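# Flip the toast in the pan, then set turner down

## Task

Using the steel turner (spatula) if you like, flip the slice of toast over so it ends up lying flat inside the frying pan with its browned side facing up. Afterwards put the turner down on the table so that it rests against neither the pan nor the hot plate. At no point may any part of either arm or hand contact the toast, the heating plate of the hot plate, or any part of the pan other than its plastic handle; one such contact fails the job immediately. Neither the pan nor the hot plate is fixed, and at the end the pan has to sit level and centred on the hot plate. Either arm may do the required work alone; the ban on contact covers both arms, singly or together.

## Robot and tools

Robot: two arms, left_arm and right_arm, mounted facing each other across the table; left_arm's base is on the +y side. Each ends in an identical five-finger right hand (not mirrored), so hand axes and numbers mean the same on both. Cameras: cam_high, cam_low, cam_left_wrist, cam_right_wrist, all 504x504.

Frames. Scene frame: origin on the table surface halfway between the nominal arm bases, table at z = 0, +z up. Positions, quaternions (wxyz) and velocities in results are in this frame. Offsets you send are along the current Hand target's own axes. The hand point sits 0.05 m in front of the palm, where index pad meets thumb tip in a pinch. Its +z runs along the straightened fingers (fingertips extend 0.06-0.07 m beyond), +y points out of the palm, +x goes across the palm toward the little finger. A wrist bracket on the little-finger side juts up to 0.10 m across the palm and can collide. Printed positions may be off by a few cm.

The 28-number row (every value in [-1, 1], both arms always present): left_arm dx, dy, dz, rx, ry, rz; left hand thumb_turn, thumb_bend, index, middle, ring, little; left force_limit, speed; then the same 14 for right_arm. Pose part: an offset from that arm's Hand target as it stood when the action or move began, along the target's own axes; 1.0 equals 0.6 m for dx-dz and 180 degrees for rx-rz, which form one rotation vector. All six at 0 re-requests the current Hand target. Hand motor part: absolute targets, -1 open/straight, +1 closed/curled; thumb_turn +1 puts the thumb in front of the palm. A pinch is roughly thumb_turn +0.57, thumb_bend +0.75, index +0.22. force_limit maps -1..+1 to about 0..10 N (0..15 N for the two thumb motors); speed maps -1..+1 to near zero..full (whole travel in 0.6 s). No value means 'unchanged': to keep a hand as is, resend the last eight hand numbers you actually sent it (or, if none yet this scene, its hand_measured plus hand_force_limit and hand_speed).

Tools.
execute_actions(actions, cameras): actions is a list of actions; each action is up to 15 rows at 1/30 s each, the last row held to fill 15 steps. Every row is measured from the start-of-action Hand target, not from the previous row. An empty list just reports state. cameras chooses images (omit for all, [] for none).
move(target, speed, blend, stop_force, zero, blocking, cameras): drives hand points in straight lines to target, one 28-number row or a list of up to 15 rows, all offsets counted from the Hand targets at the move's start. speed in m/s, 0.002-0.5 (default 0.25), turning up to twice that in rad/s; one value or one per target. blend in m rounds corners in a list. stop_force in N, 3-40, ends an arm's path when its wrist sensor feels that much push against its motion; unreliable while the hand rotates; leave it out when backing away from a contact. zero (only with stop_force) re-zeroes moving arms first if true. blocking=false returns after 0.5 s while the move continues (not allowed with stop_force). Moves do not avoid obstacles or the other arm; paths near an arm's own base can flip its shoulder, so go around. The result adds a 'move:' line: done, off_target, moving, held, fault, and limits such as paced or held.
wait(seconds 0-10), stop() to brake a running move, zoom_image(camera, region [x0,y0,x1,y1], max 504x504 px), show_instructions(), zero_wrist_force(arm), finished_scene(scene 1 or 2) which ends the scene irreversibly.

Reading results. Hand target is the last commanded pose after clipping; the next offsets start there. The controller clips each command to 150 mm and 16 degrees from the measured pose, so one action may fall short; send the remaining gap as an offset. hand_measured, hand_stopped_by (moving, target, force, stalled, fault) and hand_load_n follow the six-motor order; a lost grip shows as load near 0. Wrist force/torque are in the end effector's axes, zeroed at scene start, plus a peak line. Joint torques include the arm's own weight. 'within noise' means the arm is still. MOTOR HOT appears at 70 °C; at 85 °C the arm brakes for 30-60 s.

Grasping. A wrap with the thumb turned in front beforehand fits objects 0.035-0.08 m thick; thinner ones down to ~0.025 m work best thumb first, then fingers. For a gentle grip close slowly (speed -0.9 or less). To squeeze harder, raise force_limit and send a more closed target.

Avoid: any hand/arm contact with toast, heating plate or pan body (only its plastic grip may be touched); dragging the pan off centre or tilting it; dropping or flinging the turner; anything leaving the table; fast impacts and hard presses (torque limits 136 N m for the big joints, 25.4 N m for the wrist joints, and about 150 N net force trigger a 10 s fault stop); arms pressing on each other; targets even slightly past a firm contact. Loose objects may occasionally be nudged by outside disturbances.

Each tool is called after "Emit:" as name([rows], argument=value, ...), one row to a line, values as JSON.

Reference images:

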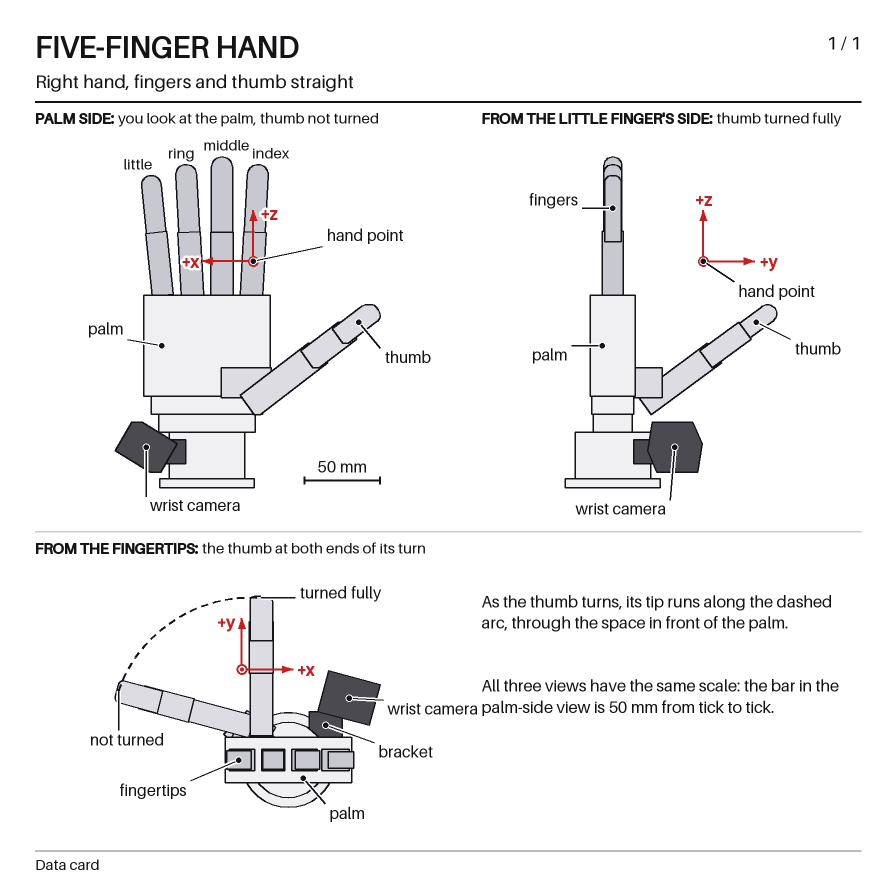

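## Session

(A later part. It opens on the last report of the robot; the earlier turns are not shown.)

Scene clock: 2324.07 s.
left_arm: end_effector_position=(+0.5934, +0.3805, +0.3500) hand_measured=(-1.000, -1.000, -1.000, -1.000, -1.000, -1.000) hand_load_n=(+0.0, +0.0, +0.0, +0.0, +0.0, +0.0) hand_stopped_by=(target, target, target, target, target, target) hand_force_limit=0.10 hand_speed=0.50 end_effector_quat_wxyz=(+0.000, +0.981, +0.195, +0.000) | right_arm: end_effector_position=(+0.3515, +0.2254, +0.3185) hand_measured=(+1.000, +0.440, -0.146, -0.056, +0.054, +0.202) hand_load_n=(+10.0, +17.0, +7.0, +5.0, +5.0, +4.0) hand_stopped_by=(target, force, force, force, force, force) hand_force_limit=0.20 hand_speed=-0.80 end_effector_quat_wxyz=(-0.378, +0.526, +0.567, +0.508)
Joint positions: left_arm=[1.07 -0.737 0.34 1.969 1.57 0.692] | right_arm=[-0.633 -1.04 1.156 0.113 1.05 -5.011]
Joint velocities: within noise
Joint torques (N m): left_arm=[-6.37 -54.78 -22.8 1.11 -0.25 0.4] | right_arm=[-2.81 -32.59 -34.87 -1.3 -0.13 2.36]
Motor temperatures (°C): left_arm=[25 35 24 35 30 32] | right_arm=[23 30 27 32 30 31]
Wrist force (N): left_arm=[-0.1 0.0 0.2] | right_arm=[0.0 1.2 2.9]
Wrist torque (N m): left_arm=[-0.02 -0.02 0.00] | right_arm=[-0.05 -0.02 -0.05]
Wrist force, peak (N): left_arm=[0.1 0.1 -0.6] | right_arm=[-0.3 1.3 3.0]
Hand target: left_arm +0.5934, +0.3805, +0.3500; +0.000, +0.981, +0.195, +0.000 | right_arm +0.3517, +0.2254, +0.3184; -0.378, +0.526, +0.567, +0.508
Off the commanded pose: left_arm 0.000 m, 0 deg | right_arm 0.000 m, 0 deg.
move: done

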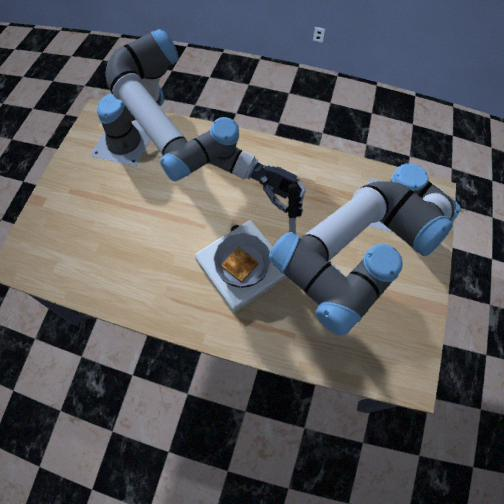

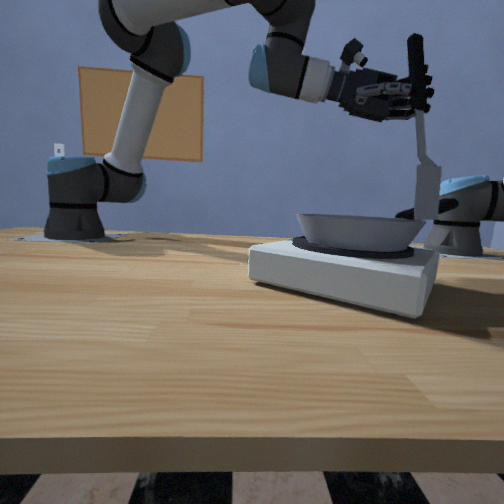

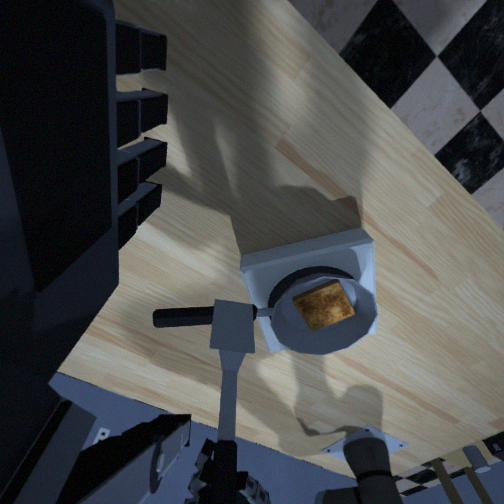

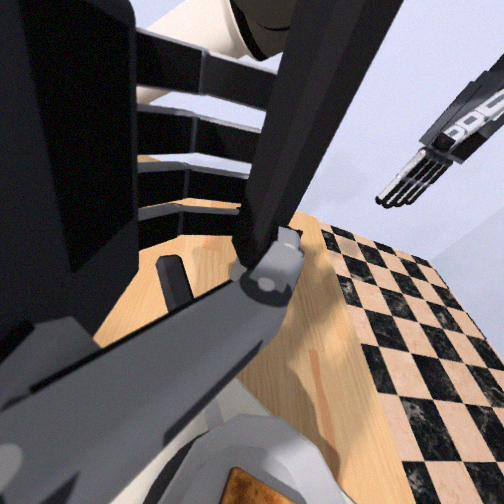

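Emit:
move([
  [0,0,0,0,0,0,-1,-1,-1,-1,-1,-1,0.1,0.5,0.0011,-0.0208,-0.0138,0.0268,0.005,-0.0055,1,0.55,0.5,0.5,0.5,0.5,0.2,-0.8],
], speed=0.012)

Emit:
zoom_image(camera="cam_low", region=[240, 150, 460, 320])

Emit:
zoom_image(camera="cam_left_wrist", region=[240, 240, 400, 400])

Scene clock: 2338.87 s.
left_arm: end_effector_position=(+0.5934, +0.3805, +0.3500) hand_measured=(-1.000, -1.000, -1.000, -1.000, -1.000, -1.000) hand_load_n=(+0.0, +0.0, +0.0, +0.5, +0.0, +0.0) hand_stopped_by=(target, target, target, target, target, target) hand_force_limit=0.10 hand_speed=0.50 end_effector_quat_wxyz=(+0.000, +0.981, +0.195, +0.000) | right_arm: end_effector_position=(+0.3384, +0.2184, +0.3184) hand_measured=(+1.000, +0.440, -0.146, -0.056, +0.054, +0.202) hand_load_n=(+9.0, +17.5, +6.5, +4.5, +5.0, +5.0) hand_stopped_by=(target, force, force, force, force, force) hand_force_limit=0.20 hand_speed=-0.80 end_effector_quat_wxyz=(-0.400, +0.501, +0.589, +0.491)
Joint positions: left_arm=[1.07 -0.737 0.34 1.969 1.57 0.692] | right_arm=[-0.658 -1.061 1.189 0.118 0.94 -5.042]
Joint velocities: within noise
Joint torques (N m): left_arm=[-5.06 -54.98 -24.24 0.91 -0.38 0.01] | right_arm=[-1.57 -52.17 -16.75 1.71 1.08 -1.15]
Motor temperatures (°C): left_arm=[25 35 24 35 30 32] | right_arm=[23 30 27 32 30 31]
Wrist force (N): left_arm=[-0.1 0.0 -0.2] | right_arm=[0.2 1.4 2.6]
Wrist torque (N m): left_arm=[0.01 -0.01 -0.01] | right_arm=[-0.06 -0.11 -0.08]
Wrist force, peak (N): left_arm=[-0.3 -0.6 -0.2] | right_arm=[0.3 1.8 2.8]
Hand target: left_arm +0.5934, +0.3805, +0.3500; +0.000, +0.981, +0.195, +0.000 | right_arm +0.3384, +0.2184, +0.3184; -0.400, +0.501, +0.589, +0.491
Off the commanded pose: left_arm 0.000 m, 0 deg | right_arm 0.000 m, 0 deg.
move: done

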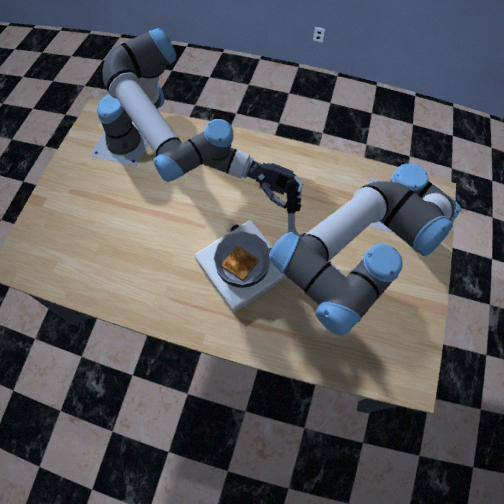

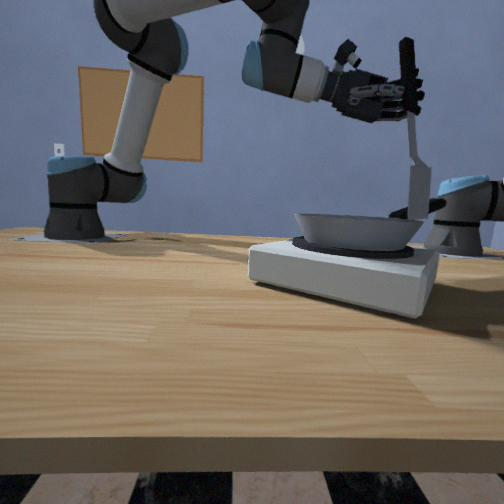

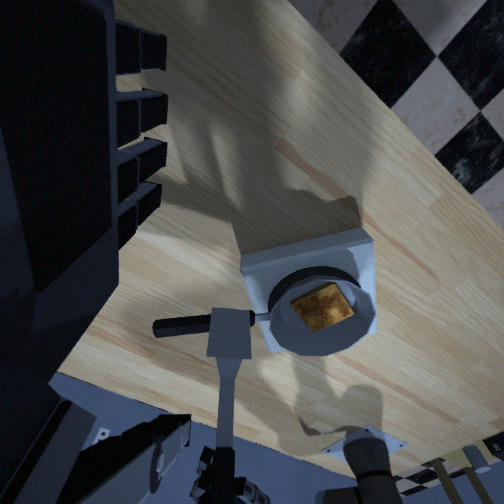

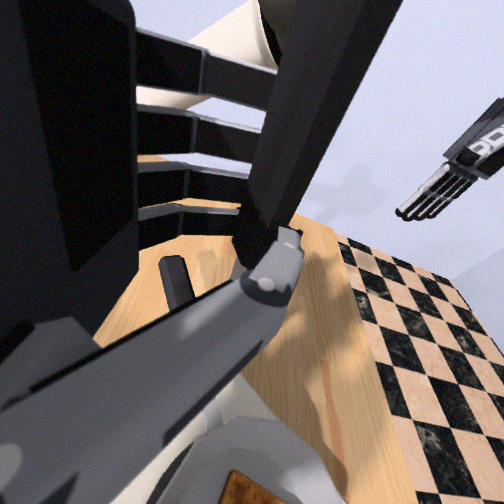

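Scaled by 2.291.

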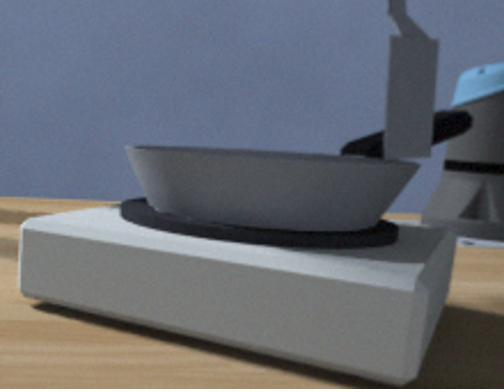

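Scaled by 3.150.

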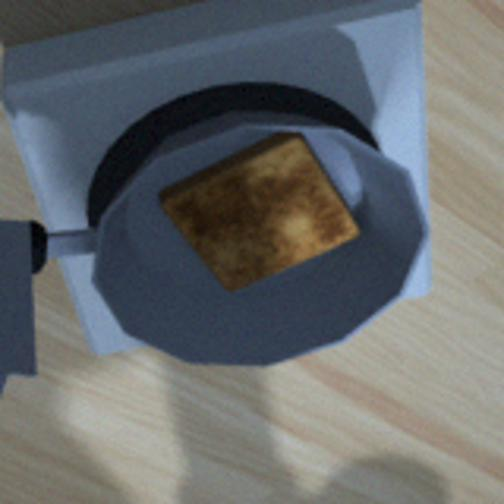

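Emit:
move([
  [0,0,0,0,0,0,-1,-1,-1,-1,-1,-1,0.1,0.5,0.0010,-0.0182,-0.0116,0.0268,0.0049,-0.0054,1,0.55,0.5,0.5,0.5,0.5,0.2,-0.8],
], speed=0.012)

Emit:
zoom_image(camera="cam_low", region=[240, 150, 460, 320])

Emit:
zoom_image(camera="cam_left_wrist", region=[240, 240, 400, 400])

Emit:
zoom_image(camera="cam_high", region=[190, 180, 310, 300])

Scene clock: 2355.63 s.
left_arm: end_effector_position=(+0.5934, +0.3805, +0.3500) hand_measured=(-1.000, -1.000, -1.000, -1.000, -1.000, -1.000) hand_load_n=(+0.0, -0.5, +0.0, +0.0, +0.0, +0.0) hand_stopped_by=(target, target, target, target, target, target) hand_force_limit=0.10 hand_speed=0.50 end_effector_quat_wxyz=(+0.000, +0.981, +0.195, +0.000) | right_arm: end_effector_position=(+0.3274, +0.2115, +0.3184) hand_measured=(+1.000, +0.440, -0.146, -0.056, +0.054, +0.202) hand_load_n=(+9.0, +17.5, +6.5, +4.5, +5.0, +4.5) hand_stopped_by=(target, force, force, force, force, force) hand_force_limit=0.20 hand_speed=-0.80 end_effector_quat_wxyz=(-0.421, +0.475, +0.611, +0.473)
Joint positions: left_arm=[1.07 -0.737 0.34 1.969 1.57 0.692] | right_arm=[-0.686 -1.071 1.206 0.135 0.83 -5.08]
Joint velocities: within noise
Joint torques (N m): left_arm=[-5.59 -55.7 -22.29 0.98 -0.3 0.15] | right_arm=[-0.98 -54.44 -14.08 1.45 0.99 -0.91]
Motor temperatures (°C): left_arm=[25 35 24 35 30 32] | right_arm=[23 30 27 32 30 31]
Wrist force (N): left_arm=[0.0 0.0 0.0] | right_arm=[-0.1 1.3 2.4]
Wrist torque (N m): left_arm=[-0.01 -0.03 0.01] | right_arm=[-0.08 -0.04 -0.11]
Wrist force, peak (N): left_arm=[-0.5 0.2 -0.4] | right_arm=[-0.1 1.4 3.0]
Hand target: left_arm +0.5934, +0.3805, +0.3500; +0.000, +0.981, +0.195, +0.000 | right_arm +0.3274, +0.2115, +0.3184; -0.421, +0.475, +0.611, +0.473
Off the commanded pose: left_arm 0.000 m, 0 deg | right_arm 0.000 m, 0 deg.
move: done

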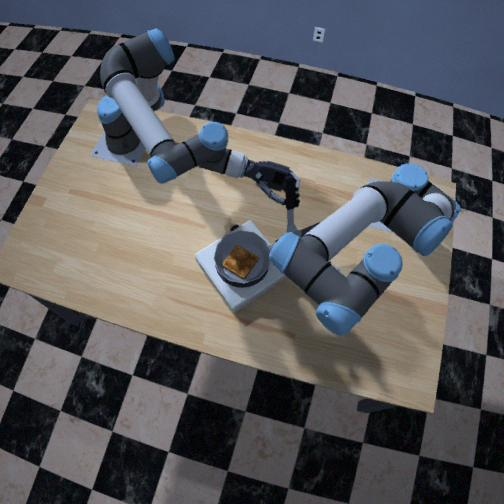

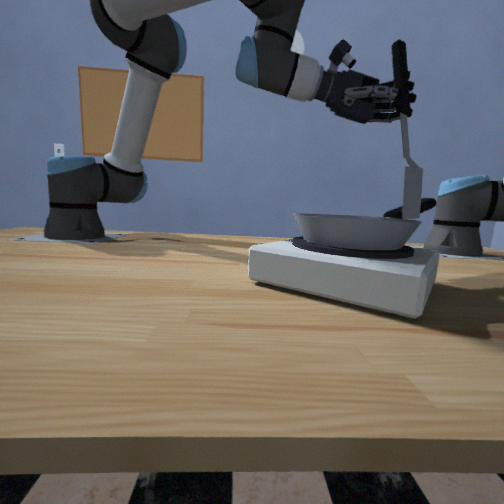

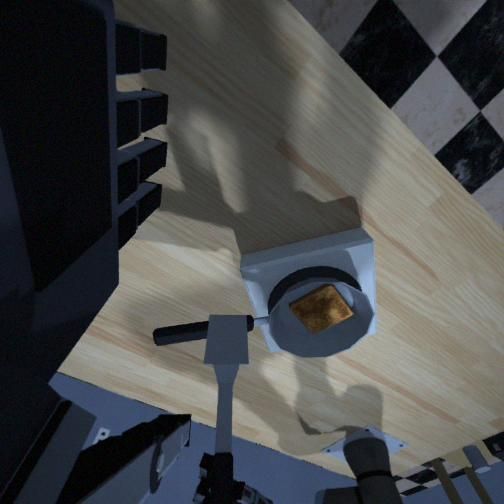

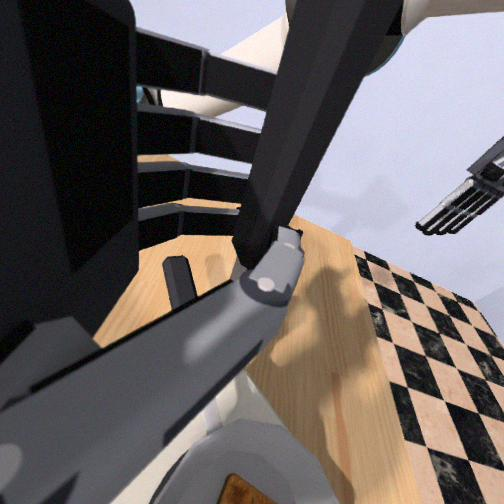

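Scaled by 2.291.

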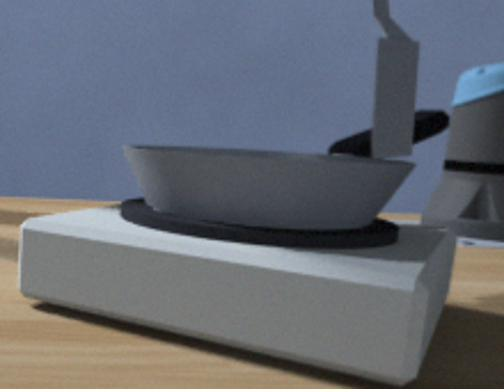

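Scaled by 3.150.

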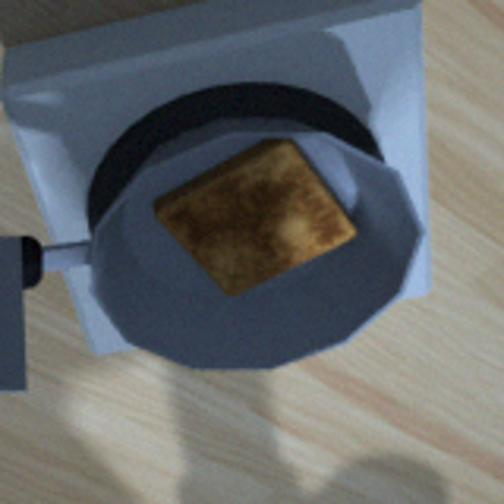

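Scaled by 4.200.

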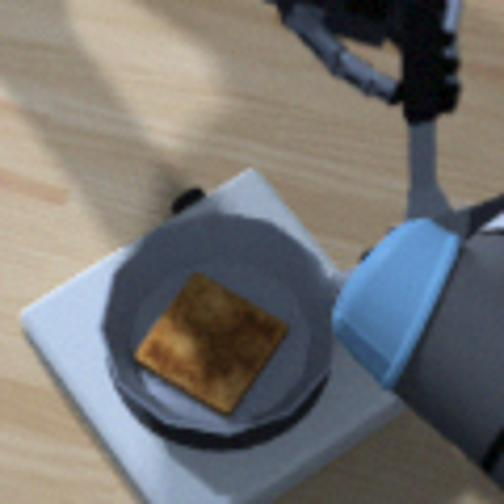

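Emit:
zoom_image(camera="cam_low", region=[285, 200, 430, 270])

Emit:
zoom_image(camera="cam_high", region=[205, 220, 285, 300])

Emit:
zoom_image(camera="cam_left_wrist", region=[260, 250, 380, 370])

Scaled by 3.476.

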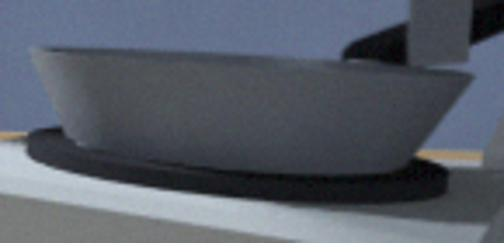

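Scaled by 6.300.

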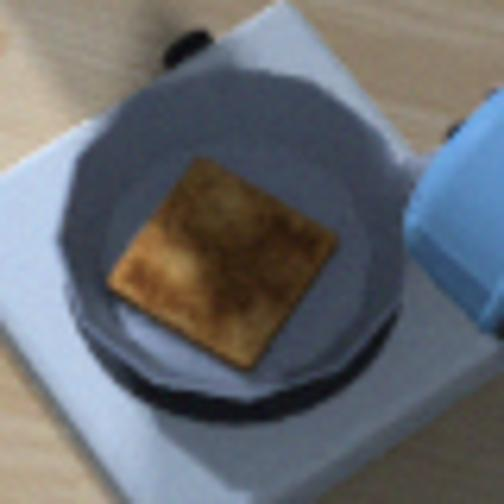

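Scaled by 4.200.

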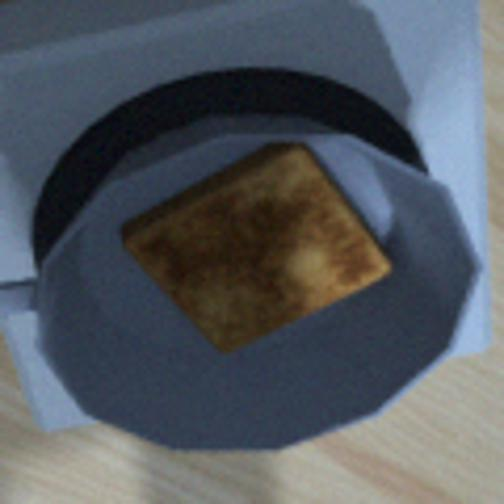

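Emit:
move([
  [0,0,0,0,0,0,-1,-1,-1,-1,-1,-1,0.1,0.5,-0.0032,0.0438,0.0239,0,0,0,1,0.55,0.5,0.5,0.5,0.5,0.2,-0.8],
  [0,0,0,0,0,0,-1,-1,-1,-1,-1,-1,0.1,0.5,0.1253,0.0675,-0.0025,0,0,0,1,0.55,0.5,0.5,0.5,0.5,0.2,-0.8],
  [0,0,0,0,0,0,-1,-1,-1,-1,-1,-1,0.1,0.5,0.0453,-0.0731,-0.5317,0,0,0,1,0.55,0.5,0.5,0.5,0.5,0.2,-0.8],
], speed=[0.03, 0.06, 0.12])

Emit:
zoom_image(camera="cam_left_wrist", region=[240, 240, 400, 400])

Emit:
zoom_image(camera="cam_high", region=[190, 180, 310, 300])

Emit:
zoom_image(camera="cam_low", region=[240, 190, 460, 320])

Scene clock: 2434.23 s.
left_arm: end_effector_position=(+0.5934, +0.3805, +0.3500) hand_measured=(-1.000, -1.000, -1.000, -1.000, -1.000, -1.000) hand_load_n=(+0.0, -0.5, +0.0, +0.0, +0.0, +0.0) hand_stopped_by=(target, target, target, target, target, target) hand_force_limit=0.10 hand_speed=0.50 end_effector_quat_wxyz=(+0.000, +0.981, +0.195, +0.000) | right_arm: end_effector_position=(+0.3000, -0.1000, +0.3997) hand_measured=(+1.000, +0.440, -0.146, -0.056, +0.054, +0.202) hand_load_n=(+9.5, +16.5, +7.5, +5.0, +6.0, +5.0) hand_stopped_by=(target, force, force, force, force, force) hand_force_limit=0.20 hand_speed=-0.80 end_effector_quat_wxyz=(-0.421, +0.475, +0.611, +0.473)
Joint positions: left_arm=[1.07 -0.737 0.34 1.969 1.57 0.692] | right_arm=[-1.271 -1.669 1.779 0.622 0.299 -5.604]
Joint velocities: within noise
Joint torques (N m): left_arm=[-4.98 -55.44 -23.51 1.27 -0.06 0.35] | right_arm=[-7.54 -30.44 -11.24 0.77 -2.18 -0.86]
Motor temperatures (°C): left_arm=[25 36 24 35 30 32] | right_arm=[23 29 27 32 30 31]
Wrist force (N): left_arm=[-0.2 -0.1 0.1] | right_arm=[0.1 0.1 2.2]
Wrist torque (N m): left_arm=[-0.02 0.00 -0.01] | right_arm=[-0.02 -0.14 0.11]
Wrist force, peak (N): left_arm=[-0.3 -0.2 -0.5] | right_arm=[0.4 1.4 3.6]
Hand target: left_arm +0.5934, +0.3805, +0.3500; +0.000, +0.981, +0.195, +0.000 | right_arm +0.2999, -0.1001, +0.3997; -0.421, +0.475, +0.611, +0.473
Off the commanded pose: left_arm 0.000 m, 0 deg | right_arm 0.000 m, 0 deg.
move: done

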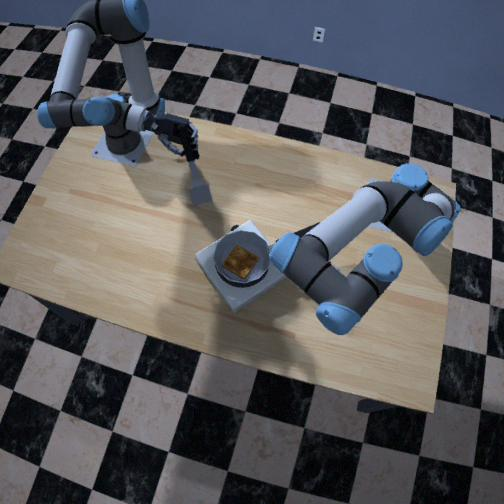

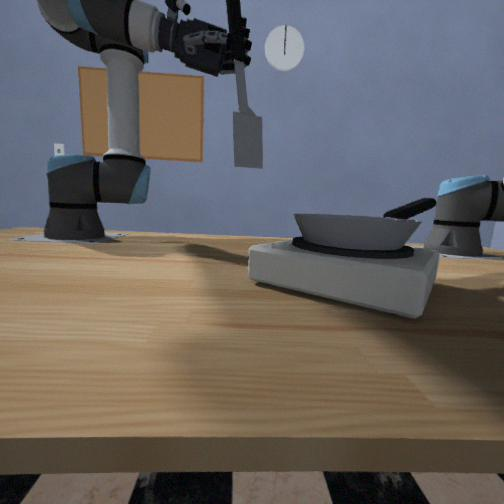

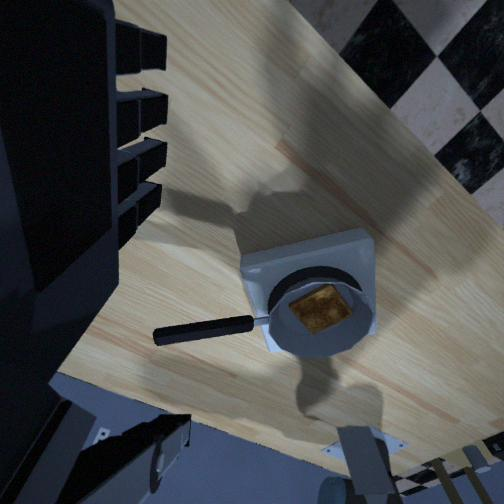

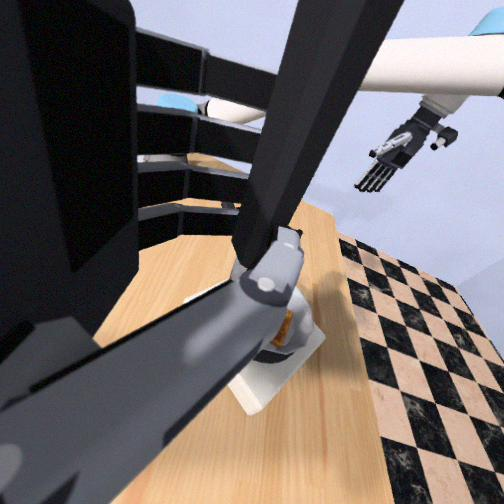

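Scaled by 3.150.

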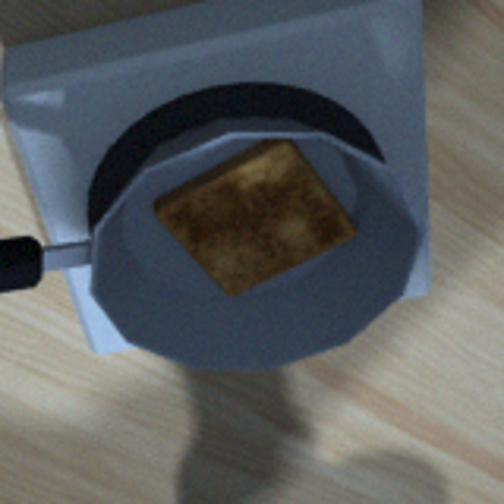

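Scaled by 4.200.

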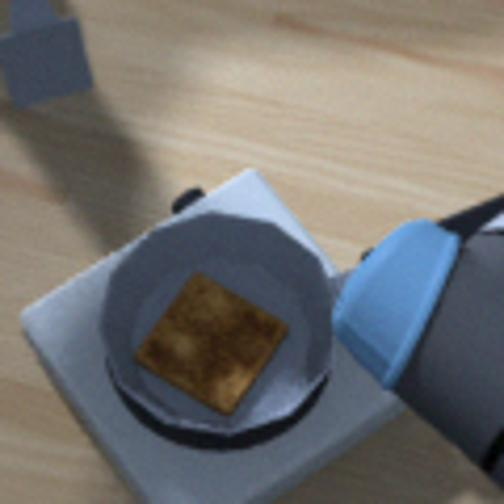

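Scaled by 2.291.

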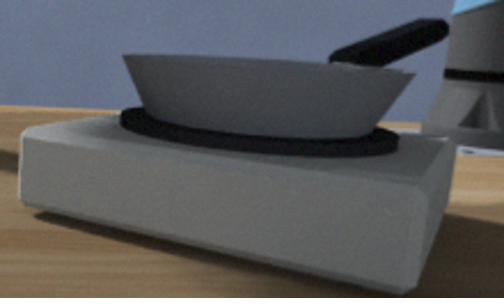

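Emit:
move([
  [0,0,0,0,0,0,-1,-1,-1,-1,-1,-1,0.1,0.5,-0.3263,0.216,-0.132,-0.0960,-0.1002,0.5088,1,0.55,0.5,0.5,0.5,0.5,0.2,-0.8],
], speed=0.2)

Scene clock: 2464.10 s.
left_arm: end_effector_position=(+0.5934, +0.3805, +0.3500) hand_measured=(-1.000, -1.000, -1.000, -1.000, -1.000, -1.000) hand_load_n=(+0.0, +0.0, -0.5, +0.0, +0.0, +0.0) hand_stopped_by=(target, target, target, target, target, target) hand_force_limit=0.10 hand_speed=0.50 end_effector_quat_wxyz=(+0.000, +0.981, +0.195, +0.000) | right_arm: end_effector_position=(+0.4699, -0.2000, +0.2496) hand_measured=(+1.000, +0.440, -0.146, -0.056, +0.054, +0.202) hand_load_n=(+9.5, +16.5, +7.5, +5.0, +5.5, +4.5) hand_stopped_by=(target, force, force, force, force, force) hand_force_limit=0.20 hand_speed=-0.80 end_effector_quat_wxyz=(-0.472, +0.878, +0.071, +0.036)
Joint positions: left_arm=[1.07 -0.737 0.34 1.969 1.57 0.692] | right_arm=[-1.464 -1.075 1.283 1.221 0.591 -4.698]
Joint velocities: within noise
Joint torques (N m): left_arm=[-5.87 -54.59 -23.25 0.99 -0.52 0.02] | right_arm=[7.93 -44.03 -12.7 0.82 -3.51 -0.73]
Motor temperatures (°C): left_arm=[25 36 24 35 30 32] | right_arm=[23 29 27 32 30 31]
Wrist force (N): left_arm=[-0.2 0.0 0.1] | right_arm=[0.8 0.2 2.6]
Wrist torque (N m): left_arm=[-0.02 0.00 -0.01] | right_arm=[-0.19 -0.12 0.04]
Wrist force, peak (N): left_arm=[-0.8 -0.2 -0.3] | right_arm=[1.5 0.7 2.7]
Hand target: left_arm +0.5934, +0.3805, +0.3500; +0.000, +0.981, +0.195, +0.000 | right_arm +0.4699, -0.2000, +0.2496; -0.472, +0.878, +0.071, +0.036
Off the commanded pose: left_arm 0.000 m, 0 deg | right_arm 0.000 m, 0 deg.
move: done

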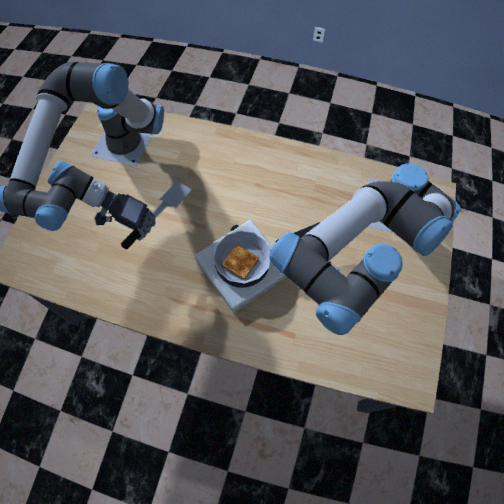

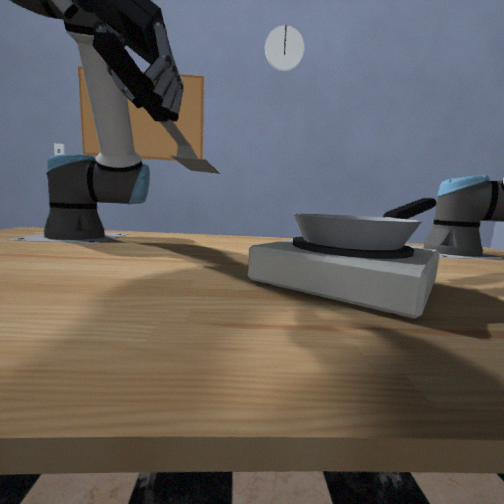

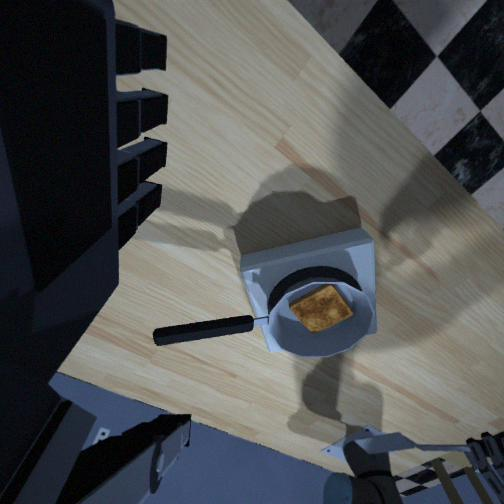

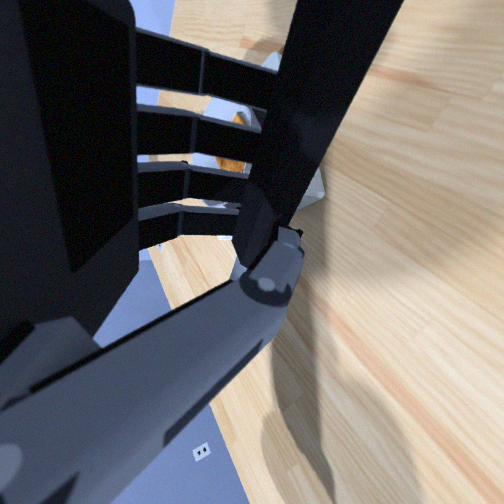

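Emit:
move([
  [0,0,0,0,0,0,-1,-1,-1,-1,-1,-1,0.1,0.5,-0.0305,0.1921,0.1289,0.0058,-0.0113,0.0182,1,0.55,0.5,0.5,0.5,0.5,0.2,-0.8],
], speed=0.1)

Emit:
zoom_image(camera="cam_low", region=[60, 100, 260, 260])

Emit:
zoom_image(camera="cam_high", region=[80, 150, 280, 300])

Scene clock: 2479.17 s.
left_arm: end_effector_position=(+0.5934, +0.3805, +0.3500) hand_measured=(-1.000, -1.000, -1.000, -1.000, -1.000, -1.000) hand_load_n=(+0.0, +0.0, +0.0, +0.0, +0.0, +0.0) hand_stopped_by=(target, target, target, target, target, target) hand_force_limit=0.10 hand_speed=0.50 end_effector_quat_wxyz=(+0.000, +0.981, +0.195, +0.000) | right_arm: end_effector_position=(+0.4697, -0.1999, +0.1096) hand_measured=(+1.000, +0.440, -0.146, -0.056, +0.054, +0.202) hand_load_n=(+9.5, +16.5, +7.0, +5.0, +5.5, +4.5) hand_stopped_by=(target, force, force, force, force, force) hand_force_limit=0.20 hand_speed=-0.80 end_effector_quat_wxyz=(-0.480, +0.876, +0.054, +0.006)
Joint positions: left_arm=[1.07 -0.737 0.34 1.969 1.57 0.692] | right_arm=[-1.471 -0.916 1.439 0.981 0.572 -4.708]
Joint velocities: within noise
Joint torques (N m): left_arm=[-5.4 -54.57 -23.2 0.86 -0.17 -0.16] | right_arm=[-0.28 -54.97 -27.17 5.49 -0.96 1.99]
Motor temperatures (°C): left_arm=[25 36 24 35 30 32] | right_arm=[23 29 27 32 30 31]
Wrist force (N): left_arm=[0.1 0.1 -0.2] | right_arm=[0.6 0.4 2.6]
Wrist torque (N m): left_arm=[0.02 -0.03 0.01] | right_arm=[-0.18 -0.07 0.02]
Wrist force, peak (N): left_arm=[-0.2 -0.1 -0.6] | right_arm=[0.7 1.3 3.0]
Hand target: left_arm +0.5934, +0.3805, +0.3500; +0.000, +0.981, +0.195, +0.000 | right_arm +0.4697, -0.1999, +0.1096; -0.480, +0.876, +0.054, +0.006
Off the commanded pose: left_arm 0.000 m, 0 deg | right_arm 0.000 m, 0 deg.
move: done

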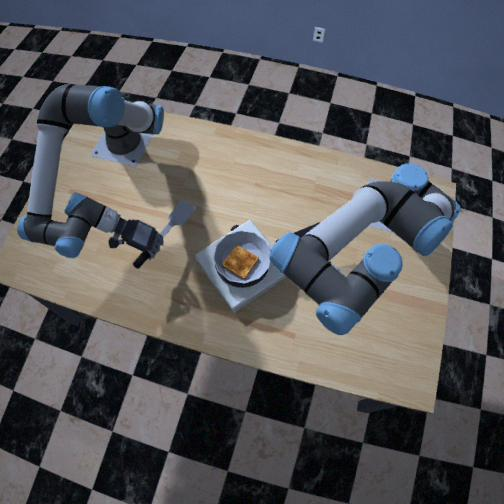

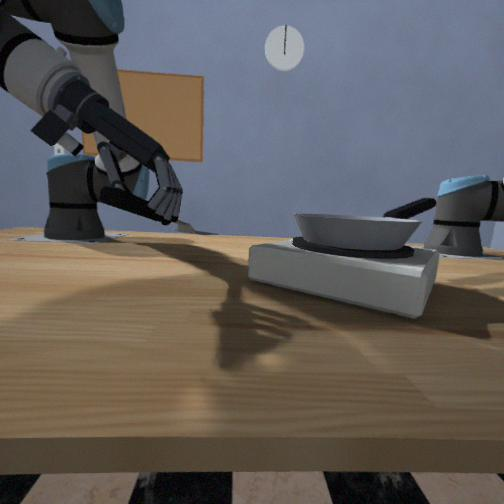

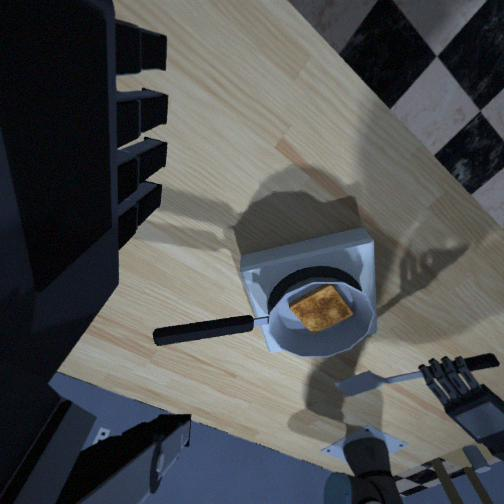

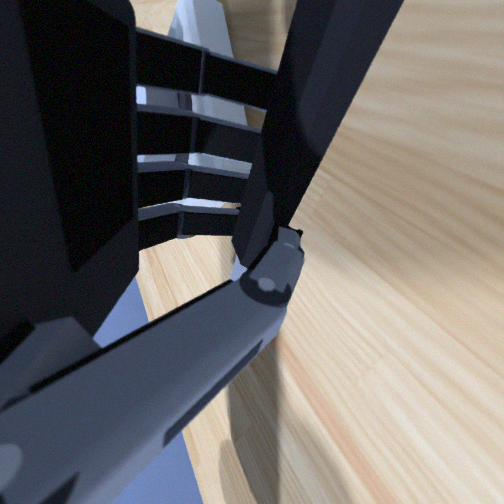

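Scaled by 2.520.

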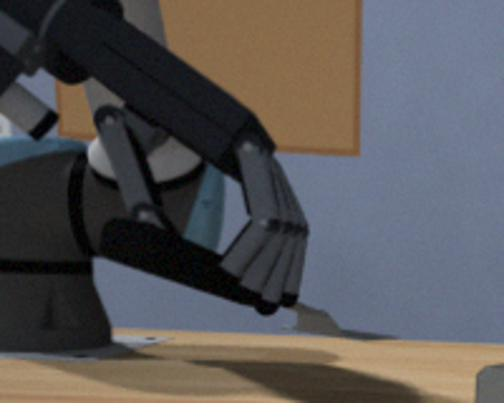

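Scaled by 2.520.

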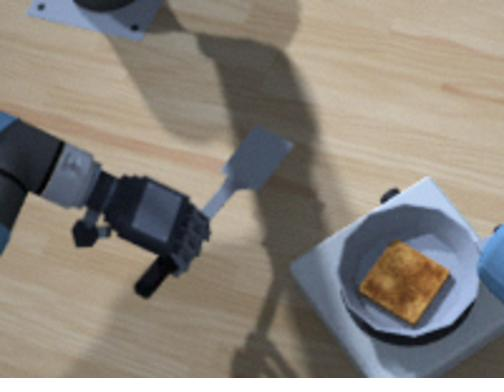

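Emit:
move([
  [0,0,0,0,0,0,-1,-1,-1,-1,-1,-1,0.1,0.5,-0.0083,0.112,0.0721,0,0,0,1,0.55,0.5,0.5,0.5,0.5,0.2,-0.8],
], speed=0.012, stop_force=3)

Emit:
zoom_image(camera="cam_low", region=[60, 100, 260, 260])

Scene clock: 2494.90 s.
left_arm: end_effector_position=(+0.5934, +0.3805, +0.3500) hand_measured=(-1.000, -1.000, -1.000, -1.000, -1.000, -1.000) hand_load_n=(+0.0, +0.0, +0.0, +0.0, +0.0, +0.0) hand_stopped_by=(target, target, target, target, target, target) hand_force_limit=0.10 hand_speed=0.50 end_effector_quat_wxyz=(+0.000, +0.981, +0.195, +0.000) | right_arm: end_effector_position=(+0.4698, -0.1998, +0.0360) hand_measured=(+1.000, +0.440, -0.146, -0.056, +0.054, +0.202) hand_load_n=(+8.0, +18.0, +6.5, +4.0, +7.0, +5.0) hand_stopped_by=(target, force, force, force, force, force) hand_force_limit=0.20 hand_speed=-0.80 end_effector_quat_wxyz=(-0.480, +0.876, +0.054, +0.006)
Joint positions: left_arm=[1.07 -0.737 0.34 1.969 1.57 0.692] | right_arm=[-1.471 -0.819 1.485 0.837 0.572 -4.707]
Joint velocities: within noise
Joint torques (N m): left_arm=[-4.21 -54.4 -23.58 1.23 -0.26 0.07] | right_arm=[7.36 -56.41 -24.63 4.21 0.18 2.44]
Motor temperatures (°C): left_arm=[25 36 24 35 30 32] | right_arm=[23 29 27 32 30 31]
Wrist force (N): left_arm=[0.0 0.2 -0.5] | right_arm=[0.4 -1.7 1.5]
Wrist torque (N m): left_arm=[0.05 0.00 0.00] | right_arm=[-0.05 -0.34 0.23]
Wrist force, peak (N): left_arm=[-0.5 0.0 -0.5] | right_arm=[1.2 0.2 2.9]
Hand target: left_arm +0.5934, +0.3805, +0.3500; +0.000, +0.981, +0.195, +0.000 | right_arm +0.4698, -0.1998, +0.0360; -0.480, +0.876, +0.054, +0.006 (not the last commanded pose)
Off the commanded pose: left_arm 0.000 m, 0 deg | right_arm 0.007 m, 0 deg.
move: contact (right_arm)

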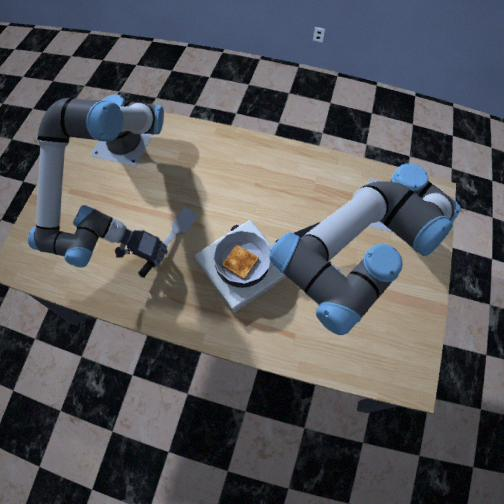

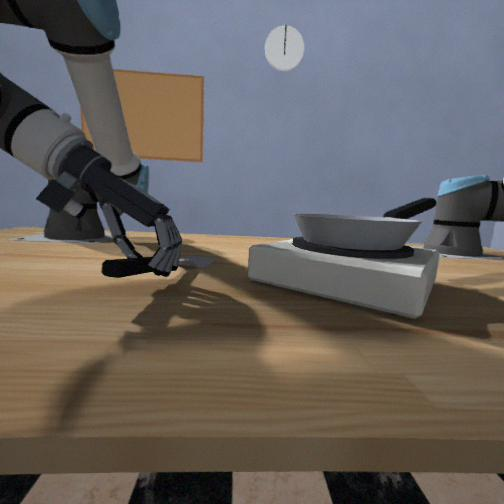

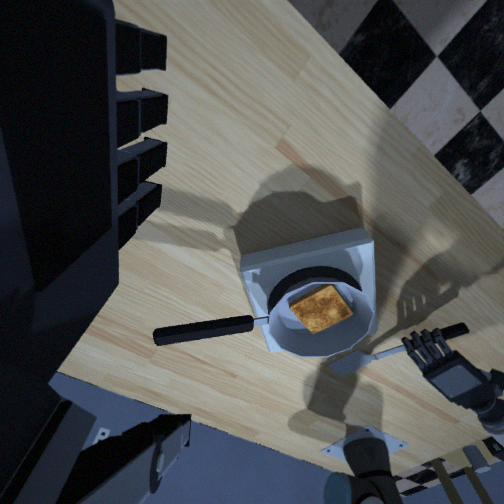

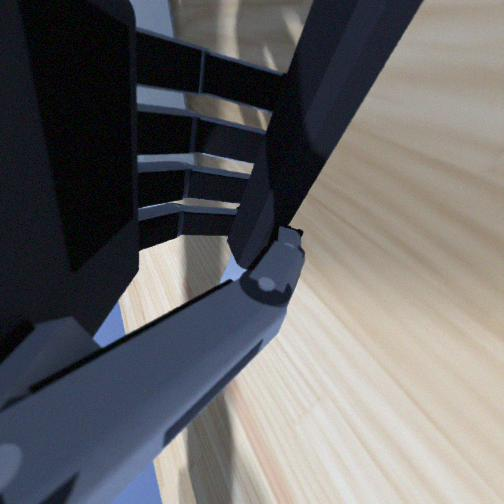

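Scaled by 2.520.

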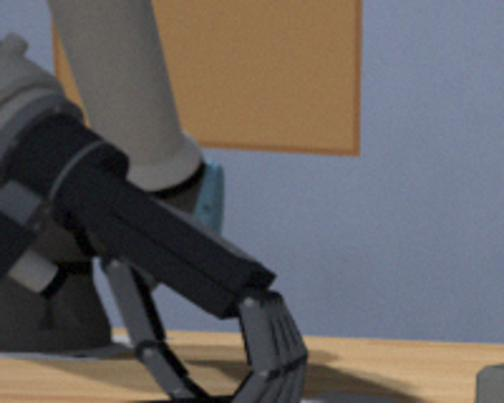

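Emit:
zoom_image(camera="cam_low", region=[80, 200, 240, 300])

Emit:
zoom_image(camera="cam_left_wrist", region=[304, 280, 504, 420])

Scaled by 3.150.

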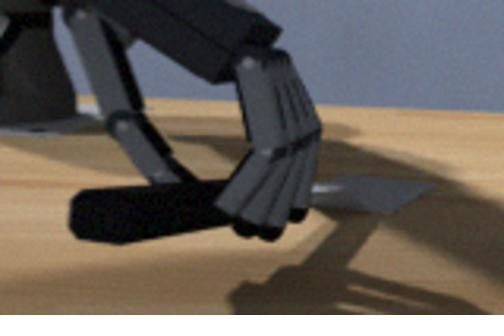

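Scaled by 2.520.

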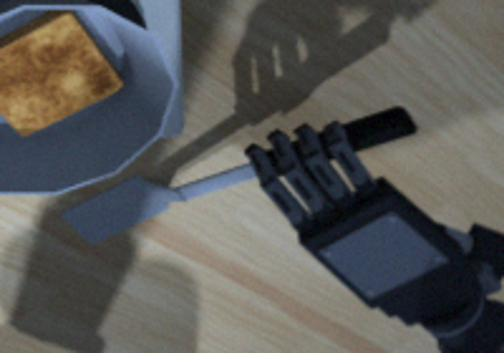

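Emit:
move([
  [0,0,0,0,0,0,-1,-1,-1,-1,-1,-1,0.1,0.5,0,0,0,0.0058,-0.0113,0.0182,1,0.55,0.5,0.5,0.5,0.5,0.2,-0.8],
], speed=0.05, cameras=[])

Emit:
move([
  [0,0,0,0,0,0,-1,-1,-1,-1,-1,-1,0.1,0.5,0.0001,0.0234,0.0145,0,0,0,1,0.55,0.5,0.5,0.5,0.5,0.2,-0.8],
], speed=0.006, stop_force=3)

Emit:
zoom_image(camera="cam_low", region=[80, 200, 240, 300])

Scene clock: 2521.40 s.
left_arm: end_effector_position=(+0.5934, +0.3805, +0.3500) hand_measured=(-1.000, -1.000, -1.000, -1.000, -1.000, -1.000) hand_load_n=(+0.0, +0.0, +0.0, +0.0, +0.0, +0.0) hand_stopped_by=(target, target, target, target, target, target) hand_force_limit=0.10 hand_speed=0.50 end_effector_quat_wxyz=(+0.000, +0.981, +0.195, +0.000) | right_arm: end_effector_position=(+0.4699, -0.1999, +0.0360) hand_measured=(+1.000, +0.440, -0.146, -0.056, +0.054, +0.202) hand_load_n=(+9.0, +16.5, +7.5, +4.0, +6.0, +4.0) hand_stopped_by=(target, force, force, force, force, force) hand_force_limit=0.20 hand_speed=-0.80 end_effector_quat_wxyz=(-0.487, +0.873, +0.038, -0.024)
Joint positions: left_arm=[1.07 -0.737 0.34 1.969 1.57 0.692] | right_arm=[-1.478 -0.778 1.447 0.912 0.553 -4.719]
Joint velocities: within noise
Joint torques (N m): left_arm=[-4.31 -54.67 -21.97 1.05 -0.09 -0.05] | right_arm=[1.73 -58.79 -4.59 -0.51 0.34 -0.39]
Motor temperatures (°C): left_arm=[25 36 24 35 30 32] | right_arm=[23 29 27 32 30 31]
Wrist force (N): left_arm=[-0.1 -0.2 0.0] | right_arm=[0.7 0.1 2.5]
Wrist torque (N m): left_arm=[-0.04 -0.01 -0.01] | right_arm=[-0.21 -0.08 0.02]
Wrist force, peak (N): left_arm=[-0.1 0.5 -0.3] | right_arm=[0.7 0.1 2.8]
Hand target: left_arm +0.5934, +0.3805, +0.3500; +0.000, +0.981, +0.195, +0.000 | right_arm +0.4698, -0.1998, +0.0360; -0.486, +0.873, +0.038, -0.024
Off the commanded pose: left_arm 0.000 m, 0 deg | right_arm 0.000 m, 0 deg.
move: done
No camera images: "cameras" was empty.

Scene clock: 2523.87 s.
left_arm: end_effector_position=(+0.5934, +0.3805, +0.3500) hand_measured=(-1.000, -1.000, -1.000, -1.000, -1.000, -1.000) hand_load_n=(+0.0, +0.0, +0.0, +0.0, +0.0, +0.0) hand_stopped_by=(target, target, target, target, target, target) hand_force_limit=0.10 hand_speed=0.50 end_effector_quat_wxyz=(+0.000, +0.981, +0.195, +0.000) | right_arm: end_effector_position=(+0.4697, -0.1998, +0.0276) hand_measured=(+1.000, +0.440, -0.146, -0.056, +0.054, +0.202) hand_load_n=(+8.5, +18.0, +7.0, +4.0, +6.5, +4.0) hand_stopped_by=(target, force, force, force, force, force) hand_force_limit=0.20 hand_speed=-0.80 end_effector_quat_wxyz=(-0.486, +0.873, +0.038, -0.024)
Joint positions: left_arm=[1.07 -0.737 0.34 1.969 1.57 0.692] | right_arm=[-1.478 -0.766 1.45 0.897 0.553 -4.719]
Joint velocities: within noise
Joint torques (N m): left_arm=[-4.7 -54.49 -22.01 0.87 -0.28 -0.13] | right_arm=[8.26 -58.32 -23.36 4.77 0 2.51]
Motor temperatures (°C): left_arm=[25 36 24 35 30 32] | right_arm=[23 29 27 32 30 31]
Wrist force (N): left_arm=[-0.3 -0.3 -0.1] | right_arm=[1.2 -2.2 0.8]
Wrist torque (N m): left_arm=[-0.04 0.03 -0.03] | right_arm=[0.00 -0.19 0.28]
Wrist force, peak (N): left_arm=[-0.1 -0.1 -0.6] | right_arm=[1.8 -2.6 0.7]
Hand target: left_arm +0.5934, +0.3805, +0.3500; +0.000, +0.981, +0.195, +0.000 | right_arm +0.4698, -0.1998, +0.0276; -0.486, +0.873, +0.038, -0.024 (not the last commanded pose)
Off the commanded pose: left_arm 0.000 m, 0 deg | right_arm 0.008 m, 0 deg.
move: contact (right_arm)

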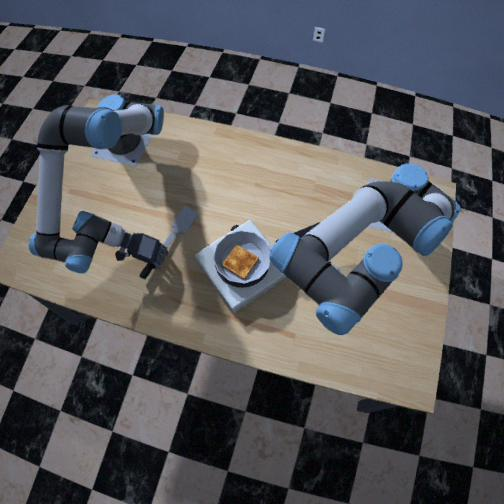

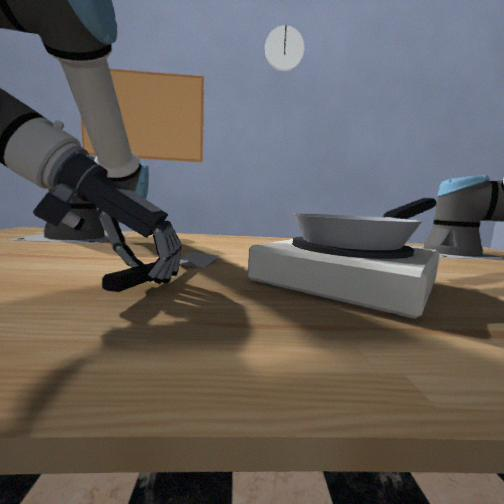

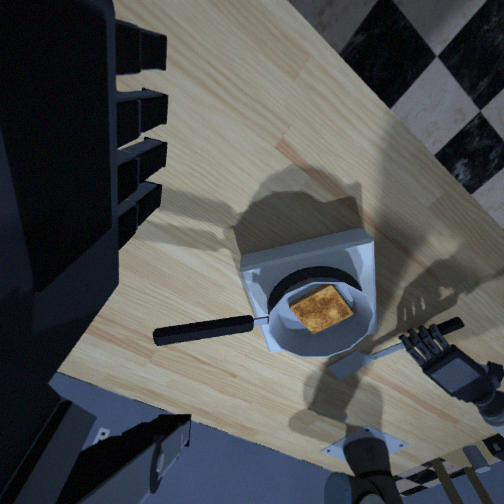

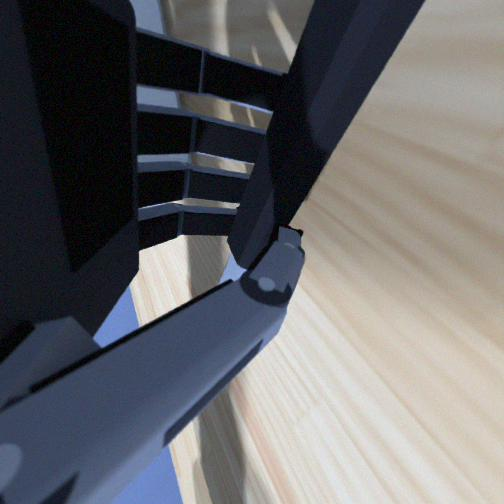

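Scaled by 3.150.

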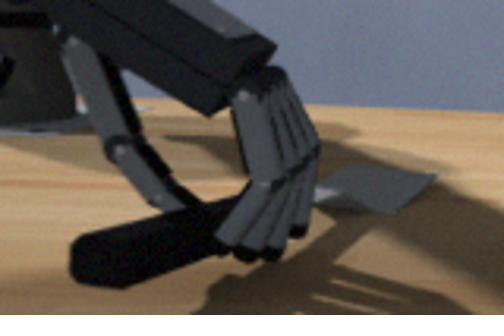

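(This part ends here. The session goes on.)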